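# Fold the glasses and close them in their case

## Task

Fold the arms of the eyeglasses closed, set the folded glasses down on top of the cloth that lies inside the glasses case, and then close the case lid; it counts only if this stays true with the robot no longer touching anything.

## Robot and tools

ROBOT. Two six-joint arms, left_arm and right_arm, each with a two-finger parallel gripper and a wrist camera. Calibrated bases in the scene frame: left_arm at (0, +0.333, +0.006) m, quat_wxyz (+1.000, 0, 0, -0.024); right_arm at (-0.024, -0.273, +0.005) m, quat_wxyz (+1.000, 0, 0, +0.014). Both bases are upright.

FRAMES. Scene frame: origin at table-top height halfway between the nominal bases, +z up, +x away from the robot over the table, left_arm on the +y side (arm names do not match image sides). Result hand positions (metres) and quat_wxyz are in each arm's own base frame. Fixed cameras and the table use the scene frame. The gripper's fingers point along its +z and close along its y; end_effector_position is the point between the pads, about 1 cm short of the tips. Reported poses can be off by a few cm, more at long reach.

ROW LAYOUT. Every row is one flat list of 14 numbers in [-1, 1], covering both arms even if one stays still: left_arm's 7 then right_arm's 7. Per arm the order is shoulder, elbow, wrist roll, wrist pitch, waist, wrist yaw, then gripper opening. The six joint numbers are offsets, not poses: they count from the arm's Joint targets as they stood when the action (or move) began, so the same offset in the next action moves further. Scale: 1.0 equals 1.202 rad for waist, 1.258 shoulder, 1.3 elbow, 2.073 wrist pitch, 2.022 wrist yaw and wrist roll. Joint ranges (rad): waist -2.618 to 3.054, shoulder 0.000 to 3.142, elbow 0.000 to 3.142, wrist pitch -1.571 to 1.571, wrist yaw -1.571 to 1.571, wrist roll -2.094 to 2.094; asking more than 0.059 rad beyond one gets the action refused for both arms. The opening number is absolute: +1 fully open, -1 closed. Writing 0 there is a real command, so resend the current value to leave a gripper alone; send 0 for an arm's joints to keep its targets.

execute_actions(actions, cameras). actions is a list of actions; each action is a table of up to 15 rows, one row per 1/30 s step, and a shorter table repeats its last row to fill 15 steps (0.5 s). An empty list just reports state and images. cameras picks image sources (omit or ["all"] for all, [] for none).

move(target, speed, blend, opening_speed, blocking, cameras). target is one 14-number row or a list of up to 15 rows; every row's offsets count from the same starting Joint targets. All joints move in step along planned paths (at least 0.5 s, cut short beyond 10 s), with no obstacle avoidance. speed: rad/s of the joint with the longest way to go, 0.01 to 2, default 0.5; one value or one per target. blend: rad of corner rounding per target in a list, default 0. opening_speed: gripper command rate per second on the -1..+1 scale, at least 0.2. blocking=false returns after about 0.5 s while the move keeps running. Result adds a move: line: done, off_target (resting with a joint over 0.035 rad away), moving, held or fault, possibly limits=held, plus each lagging arm's worst joint and its error.

wait(seconds 0 to 10) lets time pass holding commands; stop() brakes a running move; zoom_image(camera, region [x0, y0, x1, y1] in pixels, at most 504 by 504) enlarges part of a camera's latest image; read_manual(section) only gives licence texts; finished_scene(scene, 1 or 2) ends the scene irreversibly.

CAMERAS. cam_head_left, cam_head_right, cam_high, cam_left_wrist, cam_right_wrist, each 672x504. Calibration is approximate; wrist images can lag during motion.

RESULT LINES. Joint positions and Joint velocities: one block per arm in the joint order above (rad, rad/s), ending with gripper opening in metres (0.093 open) and its rate. Joint targets: what the next offsets count from. Tool commands: current gripper commands. grip_measured: gripper motor on the -1..+1 scale; pads meet near -0.94, and each mm of object width adds about 0.0208; readings may sit up to 0.02 high. For a firm hold on a rigid object send about 0.24 below the reading for its width, and keep sending it; to release, send well above that. Joint torques (N m) follow the joint order; numbers 1, 2 and 5 wrap at ±28. Other lines: joint sent to its limit, joint command not followed (clearance check altered targets), MOTOR HOT, OVER-TEMPERATURE FAULT (that arm folds and goes idle).

MOTION LIMITS. Each step, a joint target cannot lead its measured angle by more than 0.202 rad waist, 0.258 shoulder, 0.3 elbow, 0.573 wrist pitch, 0.522 wrist yaw and roll; targets that would shift the gripper over 200 mm are scaled back. Big offsets take several actions; friction may leave small turns undone.

AVOID. Never let anything leave the table. Avoid dropping or releasing moving parts, fast contacts, hard pressing, and arm-to-arm collisions (these can end the scene). Do not hold loads or stretch an arm out for long, which heats motors. To end a push, command targets back past current positions. Only call finished_scene once the glasses rest folded on the cloth and the case is shut.

Each tool is called after ">>>" as name([rows], argument=value, ...), one row to a line, values as JSON.

## Session

>>> execute_actions(actions=[])

Scene clock: 0.00 s.
left_arm: end_effector_position=(+0.3986, +0.0037, +0.1213) grip_measured=+1.000 end_effector_quat_wxyz=(+0.621, +0.013, +0.783, -0.030) | right_arm: end_effector_position=(+0.3878, -0.0132, +0.1040) grip_measured=+1.000 end_effector_quat_wxyz=(+0.609, +0.023, +0.792, -0.036)
Joint names: [shoulder, elbow, wrist roll, wrist pitch, waist, wrist yaw]
Joint positions: left_arm=[1.537 0.374 -0.003 0.933 0.061 0.123 0.093] | right_arm=[1.557 0.324 -0.007 0.974 0.005 0.089 0.093]
Joint velocities: within noise
Joint torques (N m): no reading
Heat: left arm: 25 °C; right arm: 30 °C.
Joint targets: left_arm=[1.528 0.383 -0.003 0.945 0.061 0.123] | right_arm=[1.552 0.330 -0.007 0.975 0.005 0.089]
Tool commands: left_gripper/opening=+1.0 right_gripper/opening=+1.0

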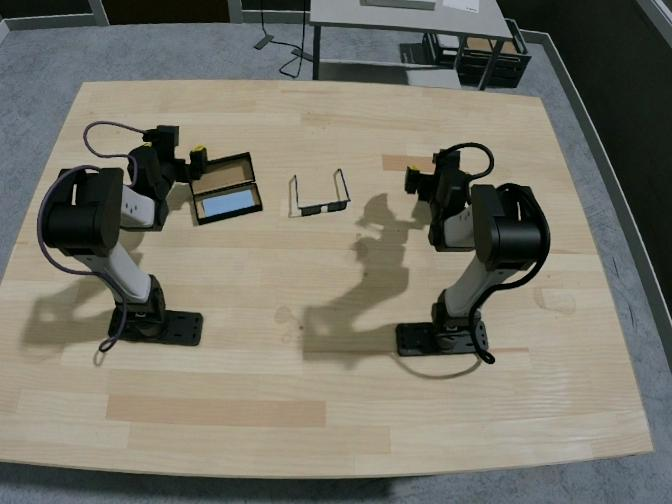

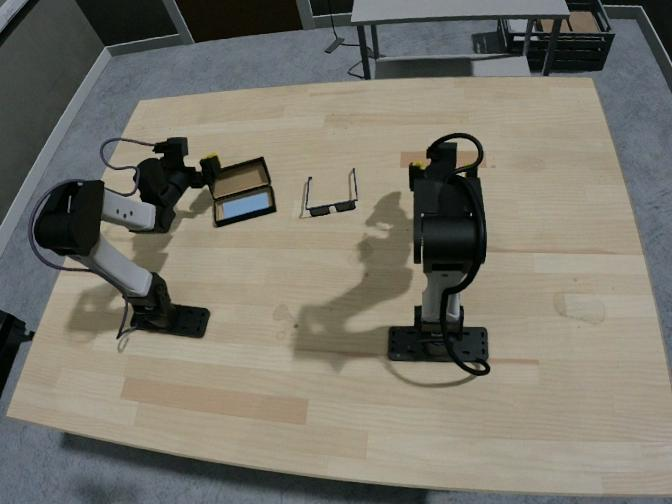

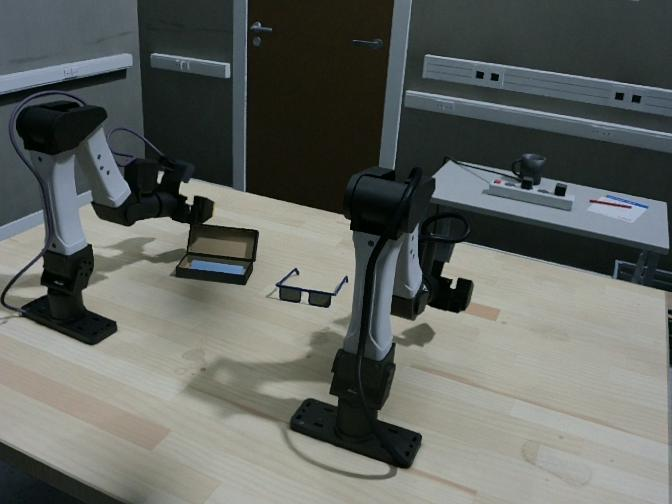

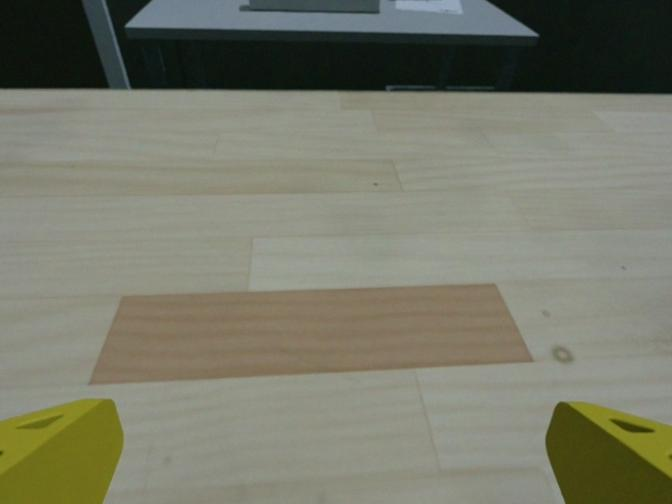

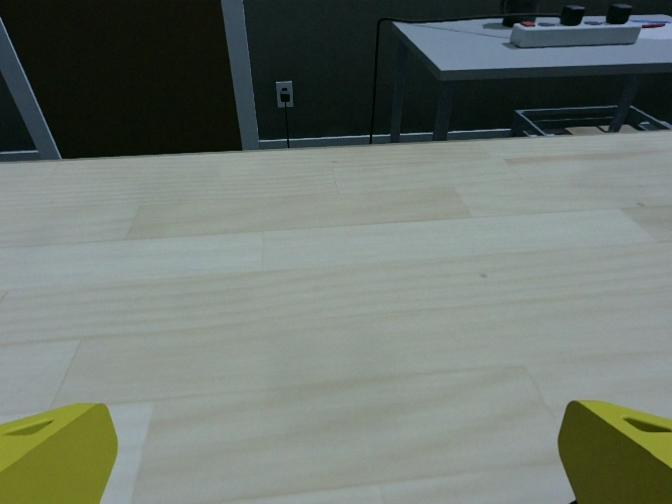

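>>> zoom_image(camera="cam_head_left", region=[170, 130, 390, 240])

>>> zoom_image(camera="cam_high", region=[160, 200, 380, 320])

>>> zoom_image(camera="cam_head_right", region=[190, 130, 390, 240])

Scaled by 2.291 from the camera's 672x504 image, which has a finer 960x720 frame.

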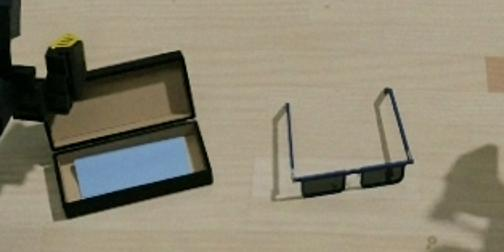

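Scaled by 2.291 from the camera's 672x504 image, which has a finer 960x720 frame.

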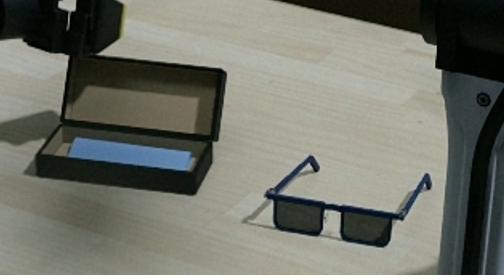

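Scaled by 2.520 from the camera's 672x504 image, which has a finer 960x720 frame.

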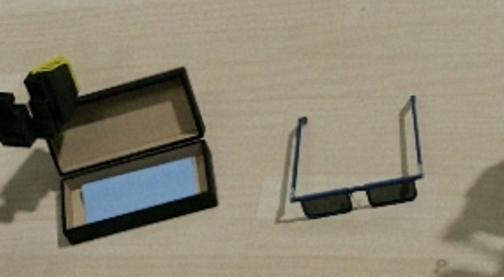

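>>> move([
  [0,0,0,0,0,0,0,0.197,0.9,-0.343,-0.470,0.079,-0.192,0.2],
  [0,0,0,0,0,0,0,0.381,0.982,-0.725,-0.9966,0.2255,-0.345,0.2],
], speed=1.0, blend=0.3, opening_speed=1)

Scene clock: 174.43 s.
left_arm: end_effector_position=(+0.3986, +0.0037, +0.1213) grip_measured=+0.002 end_effector_quat_wxyz=(+0.621, +0.013, +0.783, -0.030) | right_arm: end_effector_position=(+0.3537, +0.1964, +0.0893) grip_measured=+0.202 end_effector_quat_wxyz=(-0.186, +0.735, -0.611, -0.227)
Joint names: [shoulder, elbow, wrist roll, wrist pitch, waist, wrist yaw]
Joint positions: left_arm=[1.537 0.374 -0.003 0.933 0.061 0.123 0.045] | right_arm=[2.018 1.582 -1.466 -1.08 0.272 -0.593 0.055]
Joint velocities: within noise
Joint torques (N m): left_arm=[-6.24 5.22 -0.09 2.49 -0.21 -0.1] | right_arm=[-8.7 7.19 0.07 0.28 0.49 -0.57]
Heat: left arm: 41 °C; right arm: 39 °C.
Joint targets: left_arm=[1.528 0.383 -0.003 0.945 0.061 0.123] | right_arm=[2.031 1.606 -1.473 -1.091 0.275 -0.609]
move: done; blend cut to 0 rad at target 1
camera_calibration:
cam_right_wrist: T_world_to_cam=[[0.981772, 0.189339, 0.0165508, -0.386647], [0.189688, -0.970659, -0.147781, 0.17667], [-0.0119156, 0.148227, -0.988882, 0.142187], [0, 0, 0, 1]] pos_world=[0.347781, 0.223618, 0.173114]

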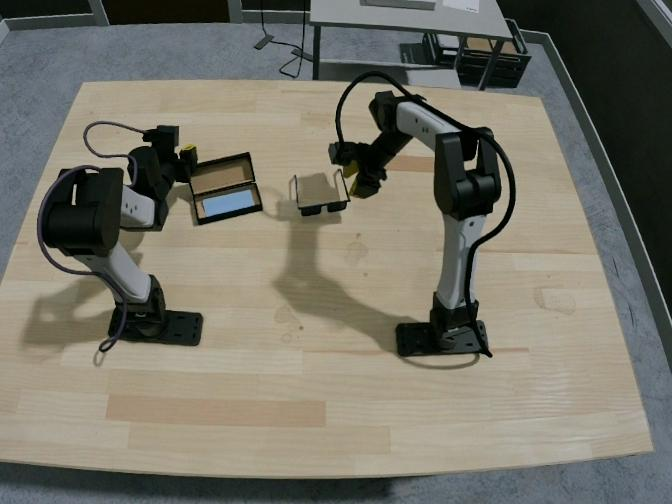

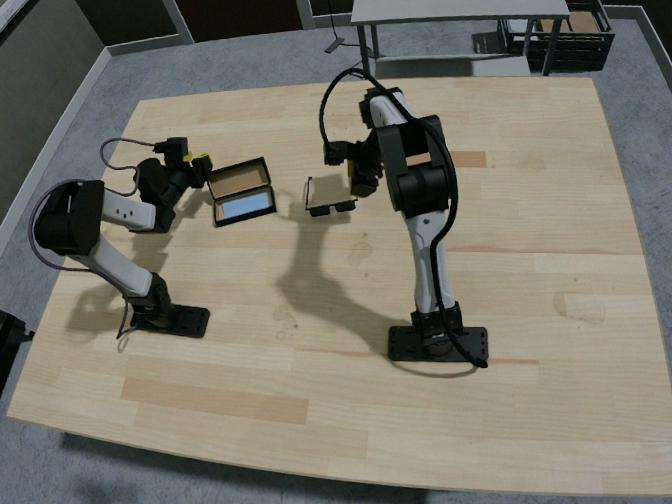

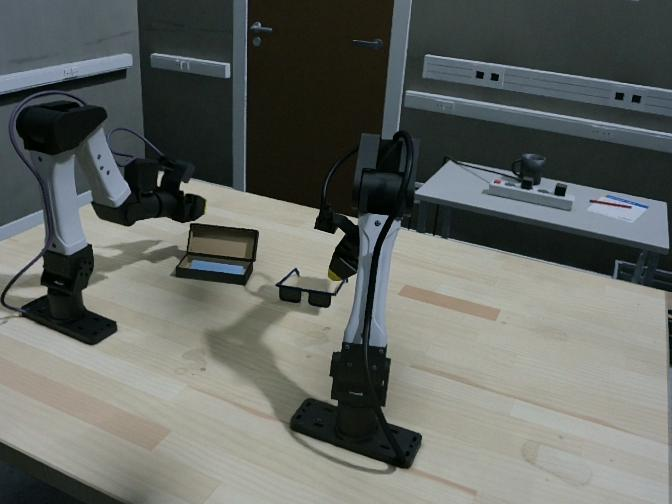

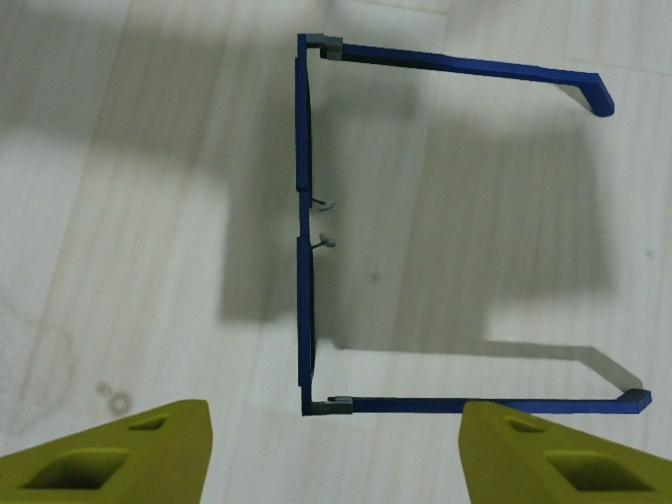

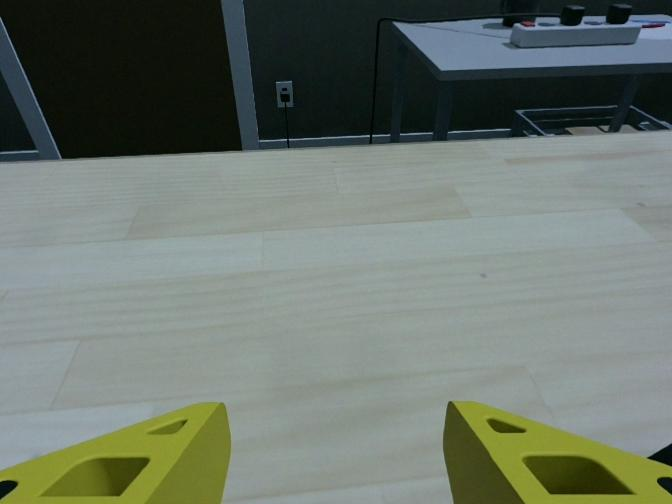

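>>> move(target=[0.216,0.859,0.0015,-0.456,-0.134,0.0875,-0.9,-0.006,-0.1223,0.013,0.076,0.0164,0,0.2], speed=1.0, opening_speed=1)

>>> zoom_image(camera="cam_right_wrist", region=[200, 0, 672, 504])

Scene clock: 259.83 s.
left_arm: end_effector_position=(+0.5441, -0.1004, +0.2787) grip_measured=-0.898 end_effector_quat_wxyz=(+0.574, +0.121, +0.797, -0.144) | right_arm: end_effector_position=(+0.3450, +0.2003, +0.0589) grip_measured=+0.202 end_effector_quat_wxyz=(-0.188, +0.737, -0.609, -0.227)
Joint names: [shoulder, elbow, wrist roll, wrist pitch, waist, wrist yaw]
Joint positions: left_arm=[1.784 1.466 -0.003 0.001 -0.097 0.285 0.002] | right_arm=[2.018 1.457 -1.453 -0.943 0.287 -0.594 0.055]
Joint velocities: within noise
Joint torques (N m): left_arm=[-8.8 8.88 -0.05 2.3 -0.46 0.07] | right_arm=[-9.16 4.37 0.21 0.49 0.85 -0.56]
Heat: left arm: 43 °C; right arm: 44 °C.
Joint targets: left_arm=[1.800 1.500 0.000 0.000 -0.100 0.300] | right_arm=[2.024 1.447 -1.446 -0.933 0.295 -0.609]
move: done
camera_calibration:
cam_left_wrist: T_world_to_cam=[[-0.342715, -0.936977, 0.0679705, 0.0740879], [-0.652305, 0.185276, -0.734964, 0.619789], [0.676051, -0.296221, -0.674691, -0.126099], [0, 0, 0, 1]] pos_world=[0.514932, -0.0827662, 0.365409]
cam_right_wrist: T_world_to_cam=[[0.98084, 0.193804, 0.0198047, -0.379124], [0.194565, -0.969378, -0.149838, 0.175762], [-0.00984096, 0.15082, -0.988512, 0.110157], [0, 0, 0, 1]] pos_world=[0.338747, 0.227242, 0.142735]

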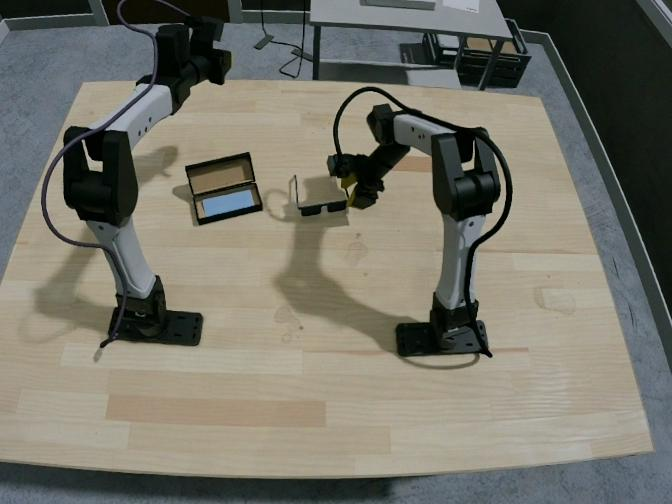

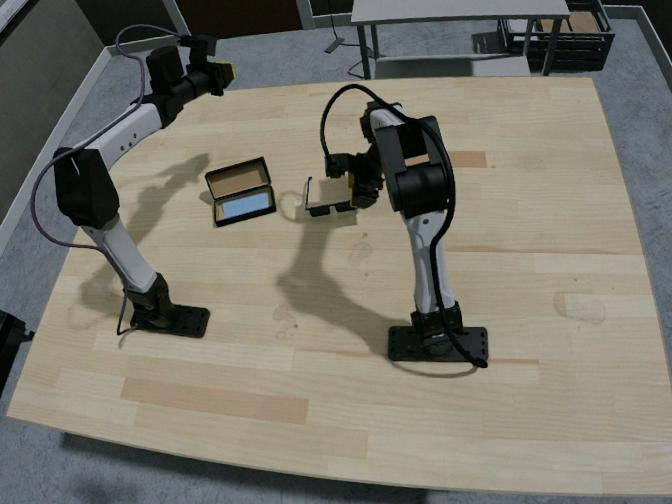

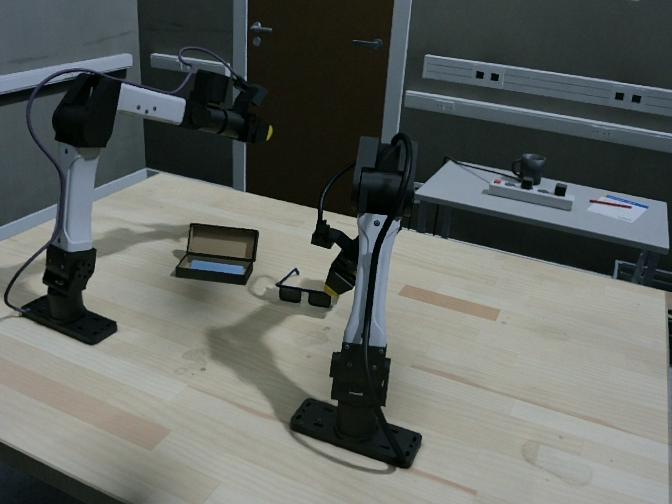

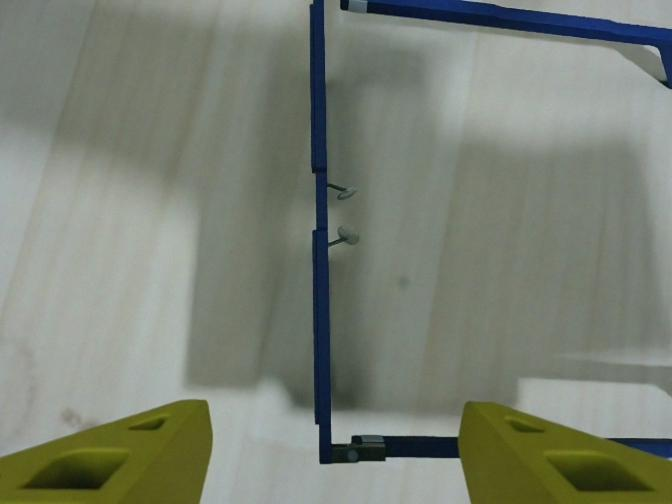

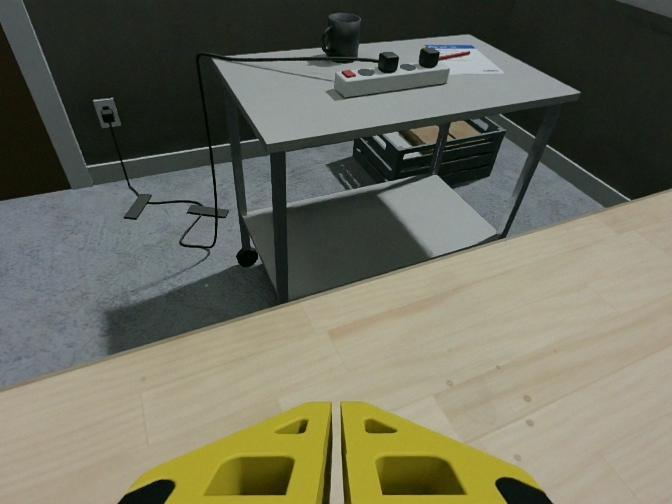

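Scaled by 1.000.

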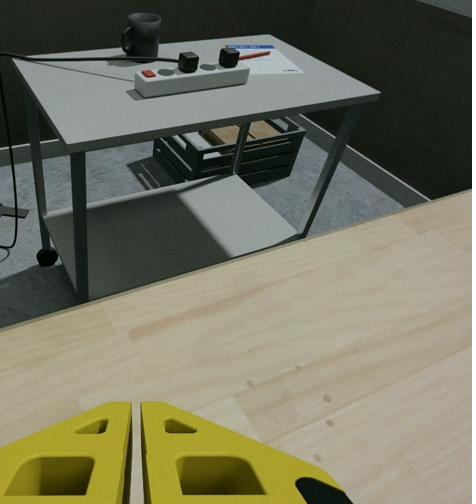

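>>> move(target=[0.2734,0.2323,0.2967,-0.5668,-0.2236,0.0343,-0.9,0.0207,-0.035,0.0134,0.0468,0.0383,0.0015,-0.2], speed=0.7, opening_speed=1)

Scene clock: 340.67 s.
left_arm: end_effector_position=(+0.3720, -0.2053, +0.0763) grip_measured=-0.898 end_effector_quat_wxyz=(+0.043, +0.456, +0.872, -0.172) | right_arm: end_effector_position=(+0.3412, +0.2181, +0.0434) grip_measured=-0.198 end_effector_quat_wxyz=(-0.194, +0.745, -0.597, -0.224)
Joint names: [shoulder, elbow, wrist roll, wrist pitch, waist, wrist yaw]
Joint positions: left_arm=[2.127 1.769 0.589 -1.165 -0.367 0.353 0.002] | right_arm=[2.033 1.412 -1.426 -0.846 0.334 -0.594 0.036]
Joint velocities: within noise
Joint torques (N m): left_arm=[-10.29 7.68 0.06 0.48 -0.28 0.3] | right_arm=[-8.39 4.29 0.21 0.55 0.81 -0.53]
Heat: left arm: 41 °C; right arm: 48 °C.
Joint targets: left_arm=[2.144 1.802 0.600 -1.175 -0.368 0.370] | right_arm=[2.050 1.402 -1.419 -0.836 0.341 -0.605]
move: done
camera_calibration:
cam_left_wrist: T_world_to_cam=[[-0.821457, -0.519573, 0.235059, 0.181562], [-0.486696, 0.853568, 0.185873, 0.383568], [-0.297214, 0.0382848, -0.954043, 0.27463], [0, 0, 0, 1]] pos_world=[0.41745, -0.243581, 0.148036]
cam_right_wrist: T_world_to_cam=[[0.975283, 0.217207, 0.0405559, -0.382582], [0.220888, -0.963103, -0.153754, 0.181316], [0.00566307, 0.158912, -0.987277, 0.0849738], [0, 0, 0, 1]] pos_world=[0.332594, 0.244222, 0.127287]

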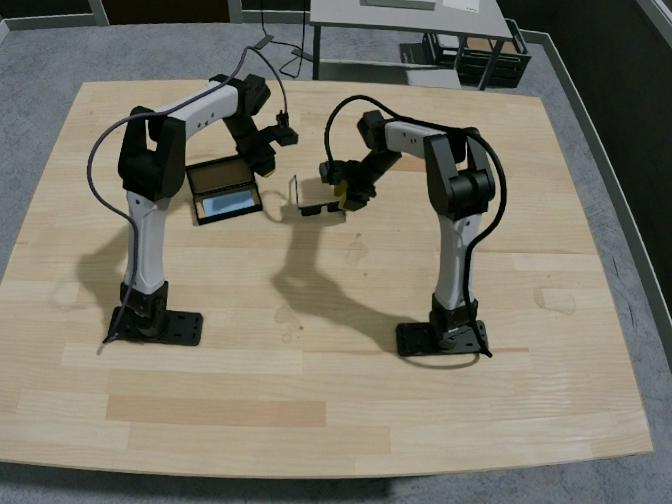

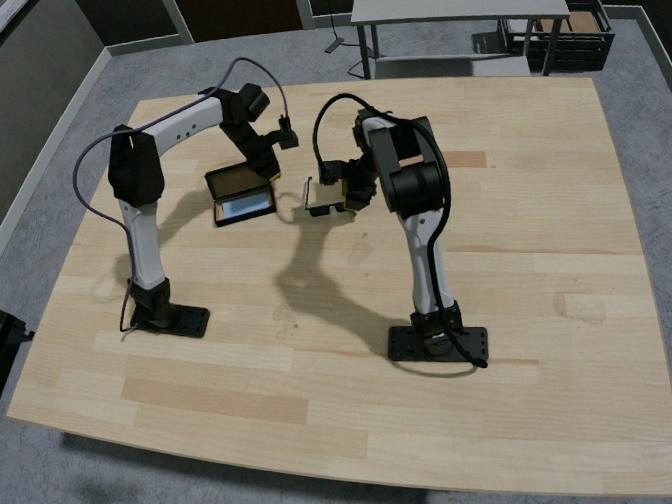

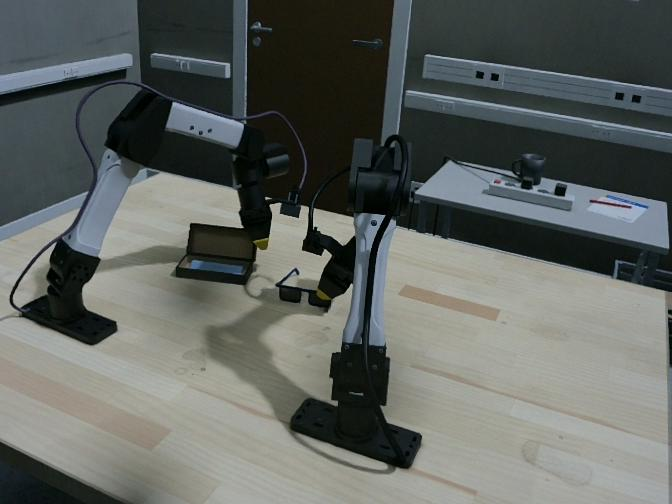

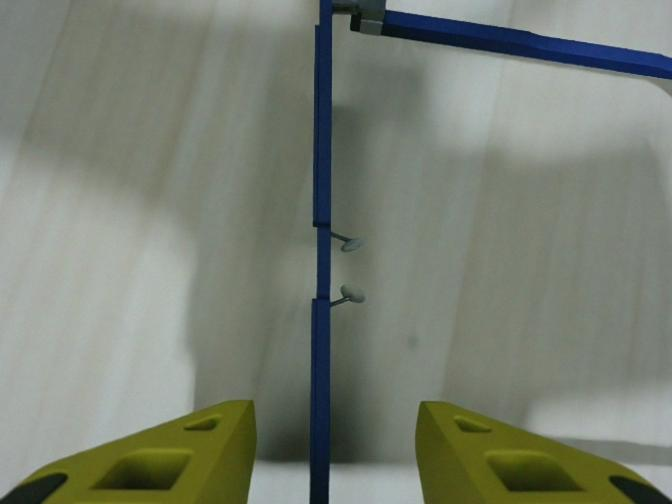

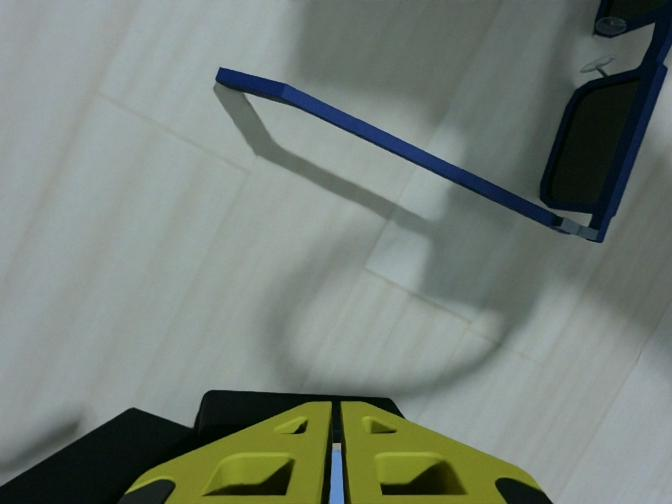

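>>> move(target=[0,0,0,0,0,0,-0.9,0,0,0,0,0,0,-0.95], opening_speed=0.4)

Scene clock: 357.07 s.
left_arm: end_effector_position=(+0.3719, -0.2053, +0.0764) grip_measured=-0.898 end_effector_quat_wxyz=(+0.043, +0.457, +0.872, -0.172) | right_arm: end_effector_position=(+0.3413, +0.2182, +0.0434) grip_measured=-0.946 end_effector_quat_wxyz=(-0.194, +0.745, -0.597, -0.224)
Joint names: [shoulder, elbow, wrist roll, wrist pitch, waist, wrist yaw]
Joint positions: left_arm=[2.127 1.769 0.589 -1.166 -0.367 0.353 0.002] | right_arm=[2.033 1.412 -1.425 -0.845 0.334 -0.594 0]
Joint velocities: within noise
Joint torques (N m): left_arm=[-10.29 7.58 0.05 0.48 -0.28 0.3] | right_arm=[-8.38 4.31 0.2 0.56 0.81 -0.53]
Heat: left arm: 38 °C; right arm: 50 °C.
Joint targets: left_arm=[2.144 1.802 0.600 -1.175 -0.368 0.369] | right_arm=[2.050 1.402 -1.419 -0.836 0.341 -0.605]
move: done
camera_calibration:
cam_left_wrist: T_world_to_cam=[[-0.821805, -0.519003, 0.235101, 0.18174], [-0.486067, 0.853902, 0.185984, 0.383319], [-0.297279, 0.0385681, -0.954011, 0.274775], [0, 0, 0, 1]] pos_world=[0.417358, -0.243591, 0.14812]
cam_right_wrist: T_world_to_cam=[[0.975407, 0.216587, 0.0408816, -0.382665], [0.220328, -0.963216, -0.153854, 0.181555], [0.00605509, 0.159077, -0.987248, 0.0848099], [0, 0, 0, 1]] pos_world=[0.332739, 0.244266, 0.127305]

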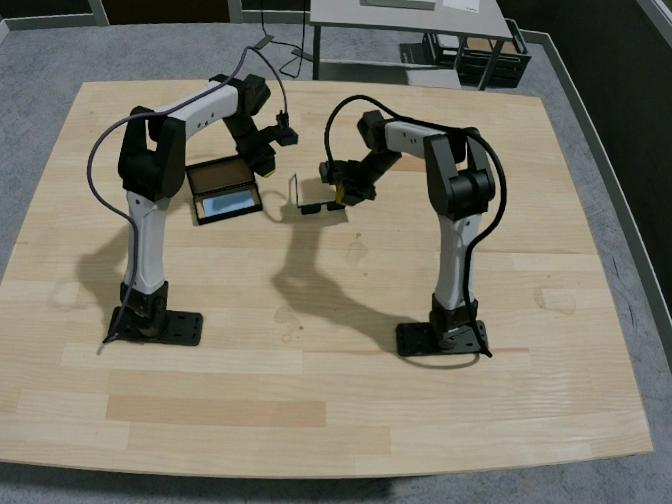

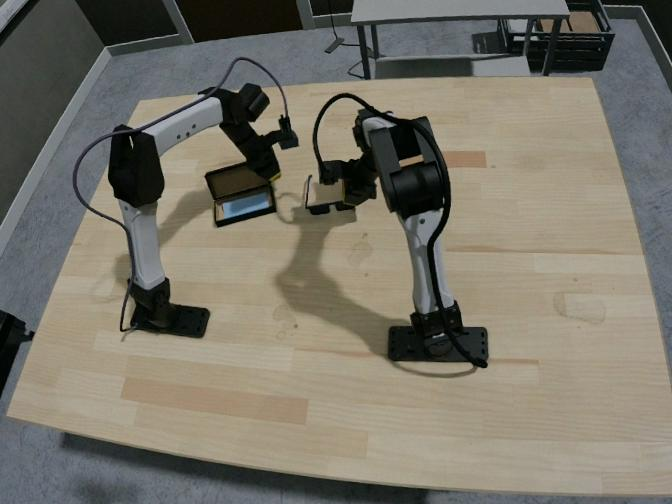

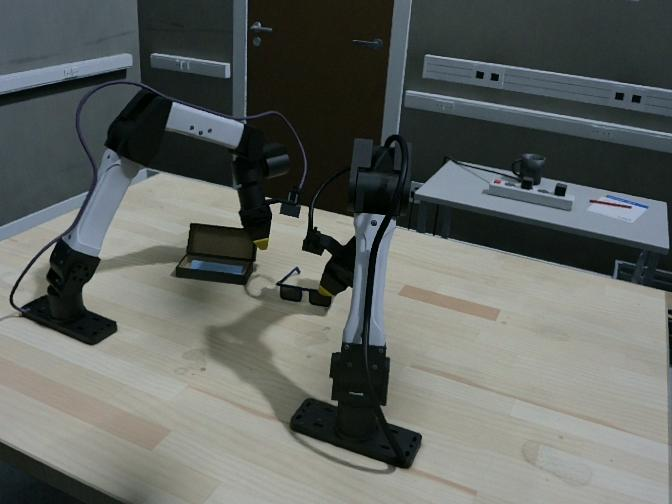

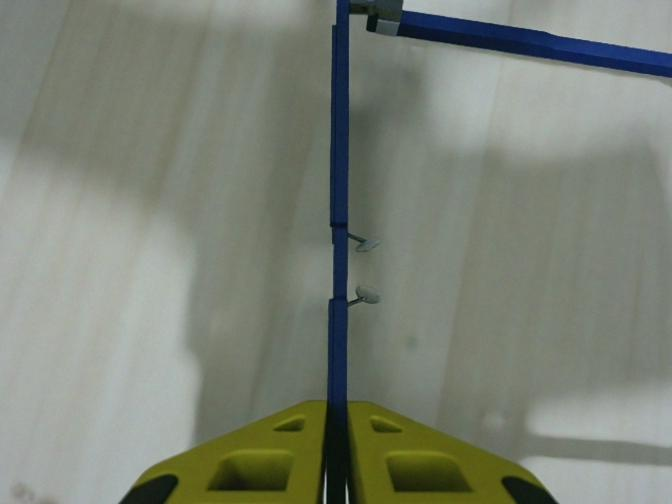

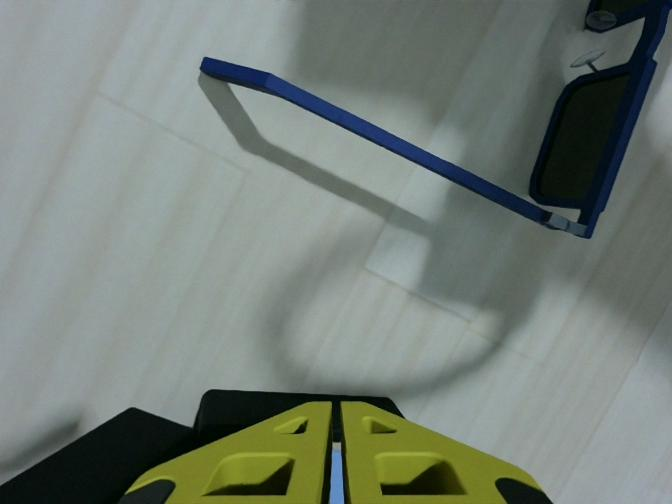

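>>> move(target=[0.0726,-0.0072,0,0.0603,-0.0532,-0.002,-1,0,0,0,0,0,0,-1])

Scene clock: 408.77 s.
left_arm: end_effector_position=(+0.3737, -0.2371, +0.0386) grip_measured=-0.985 end_effector_quat_wxyz=(+0.039, +0.486, +0.856, -0.173) | right_arm: end_effector_position=(+0.3413, +0.2182, +0.0434) grip_measured=-0.965 end_effector_quat_wxyz=(-0.194, +0.745, -0.597, -0.224)
Joint names: [shoulder, elbow, wrist roll, wrist pitch, waist, wrist yaw]
Joint positions: left_arm=[2.222 1.769 0.589 -1.066 -0.433 0.353 0] | right_arm=[2.033 1.412 -1.425 -0.845 0.334 -0.594 0]
Joint velocities: within noise
Joint torques (N m): left_arm=[-11.37 6.76 0.03 0.75 -0.14 0.26] | right_arm=[-8.39 4.3 0.2 0.55 0.81 -0.53]
Heat: left arm: 39 °C; right arm: 52 °C.
Joint targets: left_arm=[2.235 1.793 0.600 -1.050 -0.433 0.366] | right_arm=[2.050 1.402 -1.419 -0.836 0.341 -0.605]
move: done
camera_calibration:
cam_left_wrist: T_world_to_cam=[[-0.855524, -0.46273, 0.232293, 0.201663], [-0.429204, 0.884746, 0.181685, 0.404619], [-0.289591, 0.0557348, -0.955526, 0.241767], [0, 0, 0, 1]] pos_world=[0.416205, -0.278144, 0.110657]
cam_right_wrist: T_world_to_cam=[[0.975407, 0.216587, 0.0408816, -0.382665], [0.220328, -0.963216, -0.153854, 0.181555], [0.00605509, 0.159077, -0.987248, 0.0848099], [0, 0, 0, 1]] pos_world=[0.332739, 0.244266, 0.127305]

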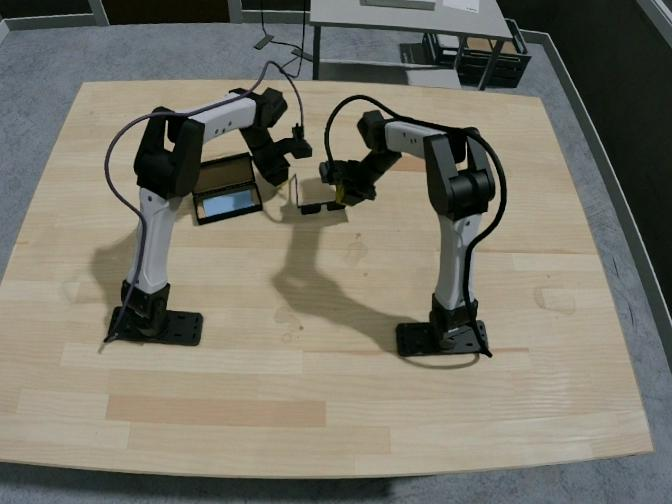

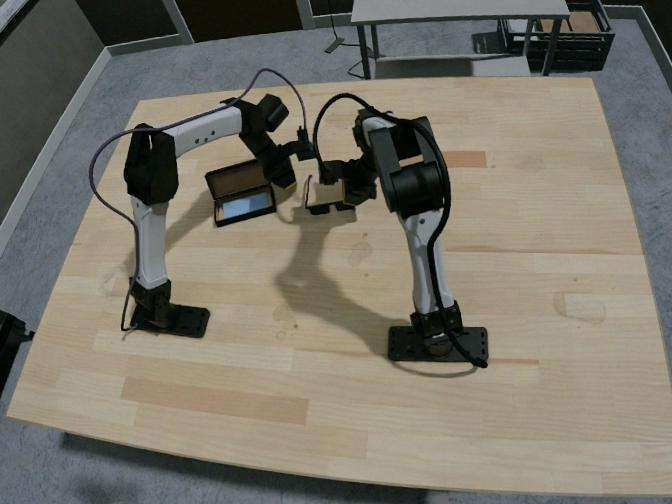

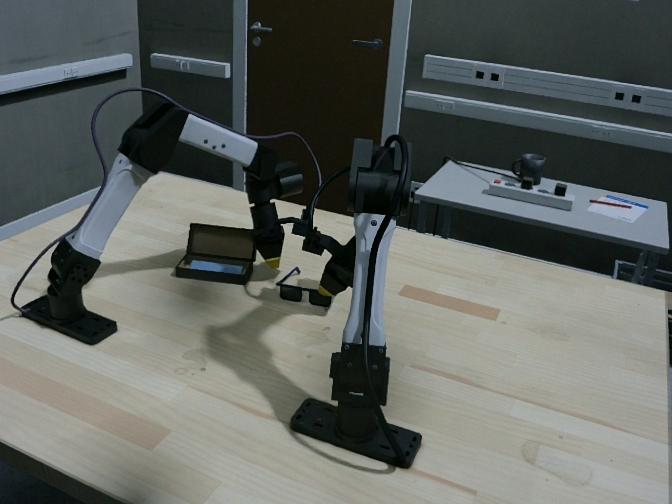

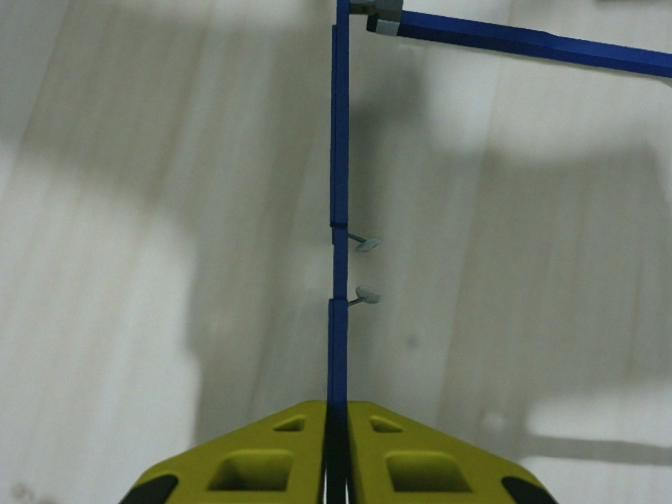

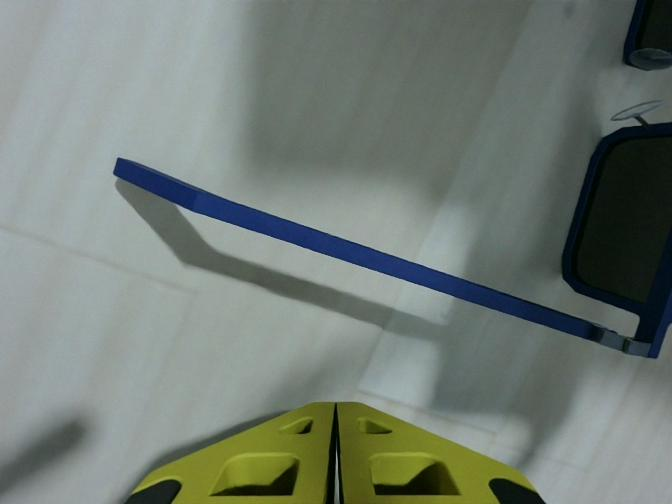

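>>> move([
  [0.0784,0.1273,0,-0.0198,-0.0573,-0.0036,-1,0,0,0,0,0,0,-1],
  [0.105,0.1716,0,-0.0247,-0.0891,-0.0057,-1,0,0,0,0,0,0,-1],
  [0.1094,0.1785,0,-0.019,-0.1239,-0.0084,-1,0,0,0,0,0,0,-1],
], speed=0.15, blend=0.04)

Scene clock: 419.60 s.
left_arm: end_effector_position=(+0.3759, -0.3118, +0.0406) grip_measured=-0.985 end_effector_quat_wxyz=(+0.062, +0.549, +0.815, -0.173) | right_arm: end_effector_position=(+0.3402, +0.2181, +0.0432) grip_measured=-0.965 end_effector_quat_wxyz=(-0.193, +0.745, -0.597, -0.226)
Joint names: [shoulder, elbow, wrist roll, wrist pitch, waist, wrist yaw]
Joint positions: left_arm=[2.352 1.992 0.589 -1.087 -0.574 0.35 0] | right_arm=[2.033 1.41 -1.428 -0.848 0.334 -0.597 0]
Joint velocities: within noise
Joint torques (N m): left_arm=[-11.82 7.73 0.04 0.71 -0.79 0.12] | right_arm=[-8.39 4.41 0.23 0.56 0.81 -0.52]
Heat: left arm: 41 °C; right arm: 53 °C.
Joint targets: left_arm=[2.373 2.025 0.600 -1.089 -0.581 0.349] | right_arm=[2.050 1.402 -1.419 -0.836 0.341 -0.606]
move: done; blend cut to 0.0288 rad at target 1, 0.0209 rad at target 2
camera_calibration:
cam_left_wrist: T_world_to_cam=[[-0.924678, -0.331013, 0.18815, 0.237355], [-0.31093, 0.941689, 0.128623, 0.446714], [-0.219755, 0.0604334, -0.973681, 0.224417], [0, 0, 0, 1]] pos_world=[0.407691, -0.355661, 0.116394]
cam_right_wrist: T_world_to_cam=[[0.975005, 0.218916, 0.0379696, -0.381816], [0.22217, -0.962514, -0.155584, 0.181015], [0.00248652, 0.160131, -0.987093, 0.0855718], [0, 0, 0, 1]] pos_world=[0.331843, 0.244112, 0.127128]

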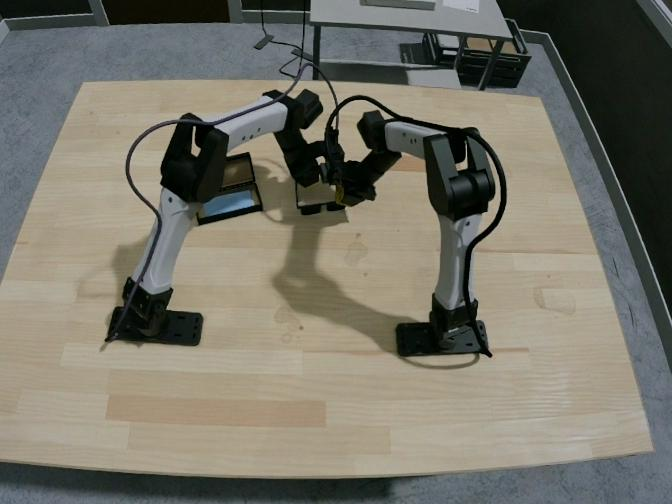

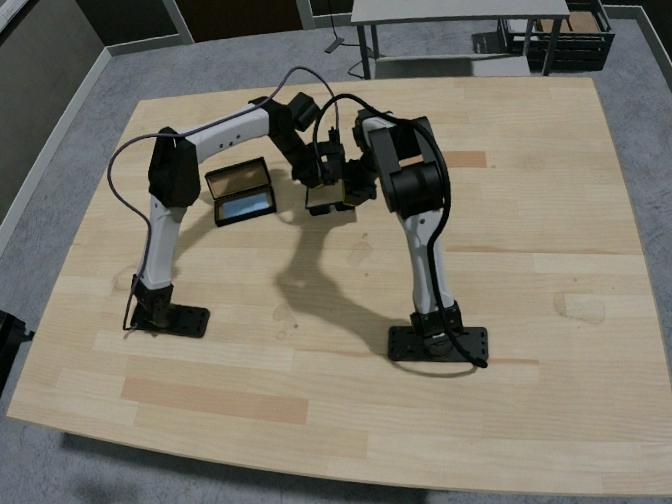

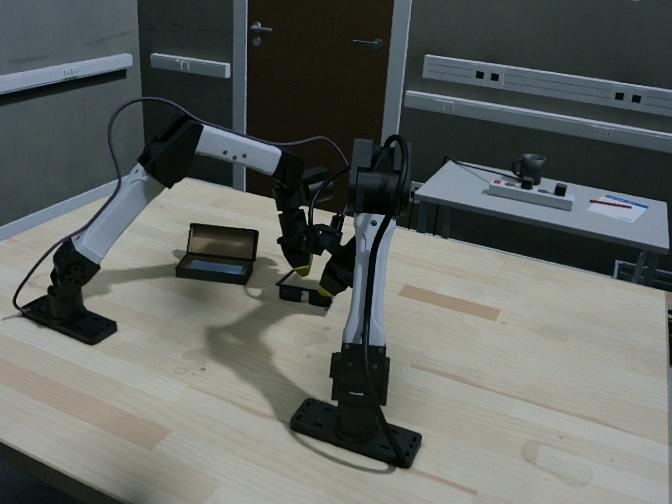

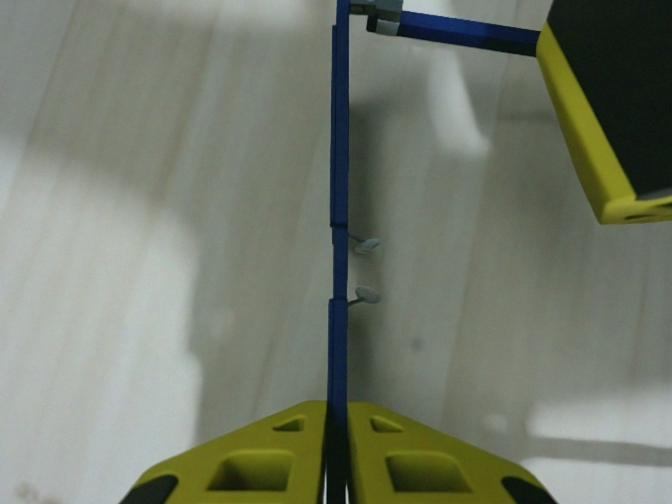

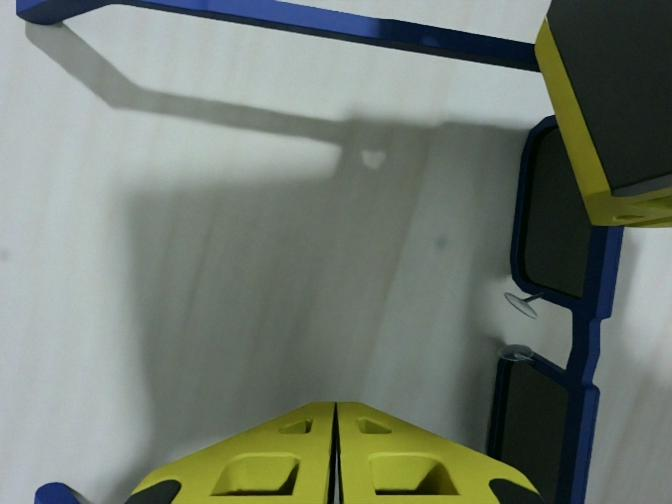

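>>> move([
  [-0.0421,0,0,0,0,0,-1,0,0,0,0,0,0,-1],
  [-0.1455,-0.1785,0,0.0188,0.1231,0.0084,-1,0,0,0,0,0,0,-1],
  [-0.1314,-0.2502,0,0.0543,0.1058,0.0071,-1,0,0,0,0,0,0,-1],
], speed=0.3)

Scene clock: 460.00 s.
left_arm: end_effector_position=(+0.3673, -0.2421, +0.0141) grip_measured=-0.985 end_effector_quat_wxyz=(+0.033, +0.492, +0.852, -0.174) | right_arm: end_effector_position=(+0.3412, +0.2185, +0.0433) grip_measured=-0.965 end_effector_quat_wxyz=(-0.195, +0.745, -0.597, -0.225)
Joint names: [shoulder, elbow, wrist roll, wrist pitch, waist, wrist yaw]
Joint positions: left_arm=[2.246 1.71 0.589 -0.992 -0.45 0.354 0] | right_arm=[2.033 1.41 -1.425 -0.843 0.334 -0.597 0]
Joint velocities: within noise
Joint torques (N m): left_arm=[-16.62 3.92 0.06 0.74 -0.53 0.23] | right_arm=[-8.38 4.41 0.2 0.53 0.81 -0.52]
Heat: left arm: 43 °C; right arm: 54 °C.
Joint targets: left_arm=[2.208 1.699 0.600 -0.977 -0.454 0.363] | right_arm=[2.050 1.402 -1.419 -0.836 0.341 -0.606]
move: off_target (left_arm); left_arm: the shoulder is farthest, 0.039 rad from its target
camera_calibration:
cam_left_wrist: T_world_to_cam=[[-0.86067, -0.449536, 0.23909, 0.204512], [-0.412756, 0.890947, 0.189329, 0.406106], [-0.298127, 0.0642641, -0.95236, 0.221904], [0, 0, 0, 1]] pos_world=[0.409795, -0.284144, 0.0855485]
cam_right_wrist: T_world_to_cam=[[0.975276, 0.217048, 0.0415506, -0.382696], [0.220907, -0.962651, -0.156535, 0.181702], [0.00602326, 0.161843, -0.986798, 0.0840541], [0, 0, 0, 1]] pos_world=[0.332589, 0.244375, 0.127288]

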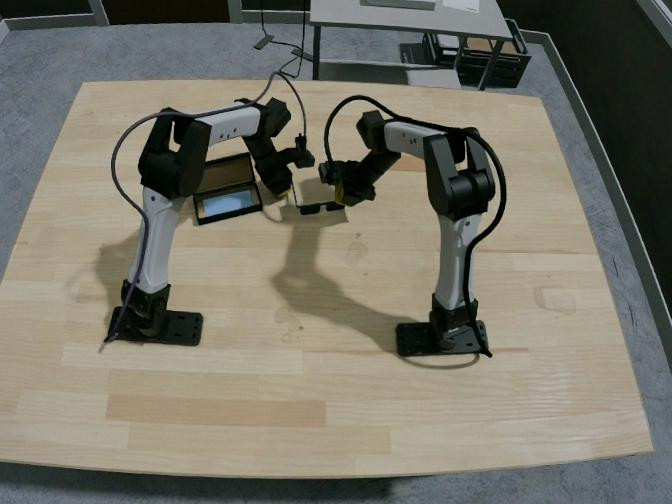

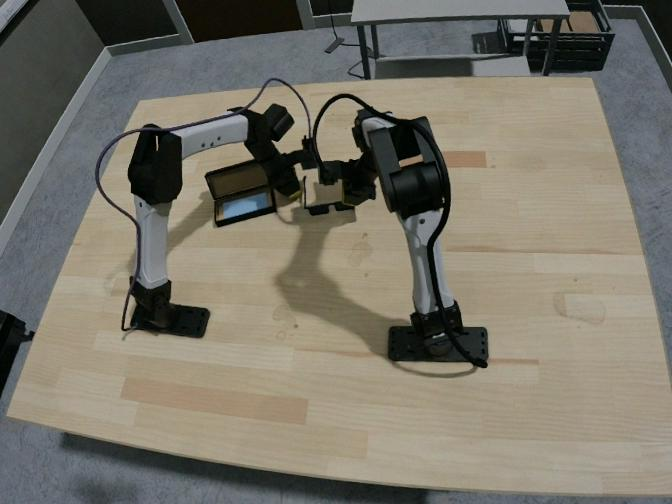

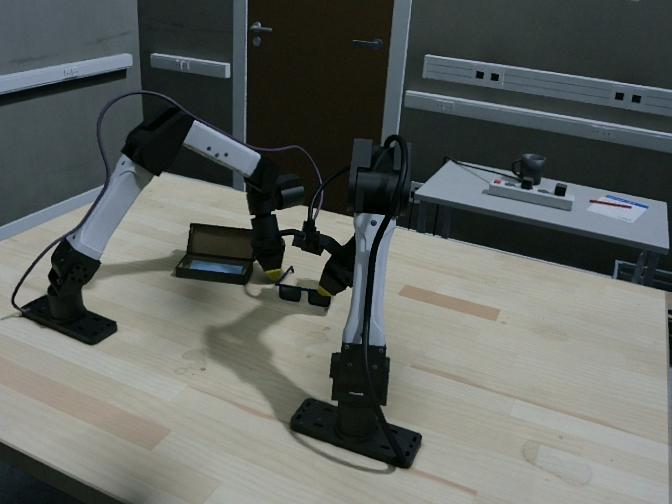

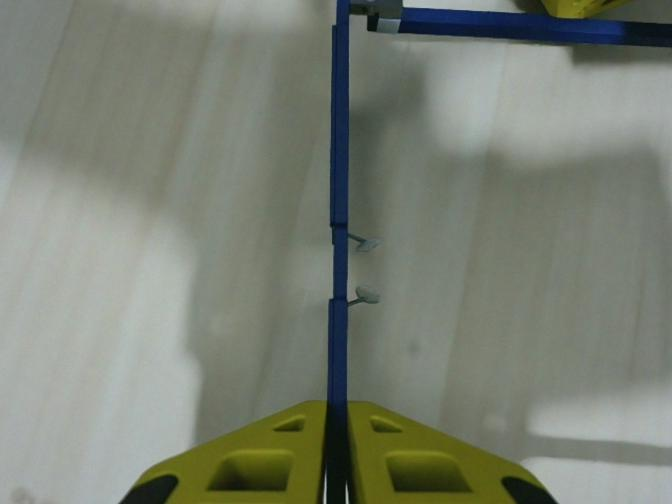

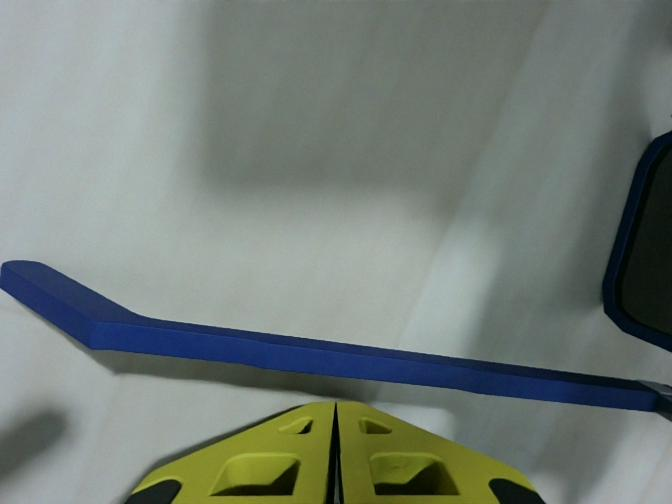

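>>> zoom_image(camera="cam_high", region=[160, 150, 400, 330])

>>> zoom_image(camera="cam_head_right", region=[190, 110, 390, 240])

Scaled by 2.100 from the camera's 672x504 image, which has a finer 960x720 frame.

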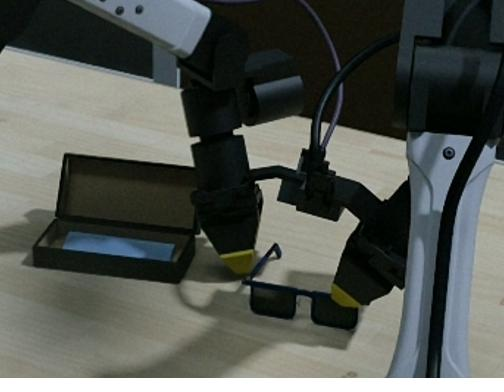

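Scaled by 2.520 from the camera's 672x504 image, which has a finer 960x720 frame.

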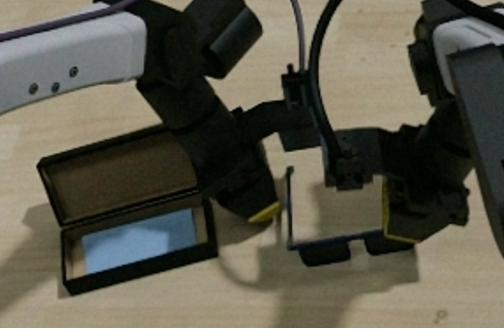

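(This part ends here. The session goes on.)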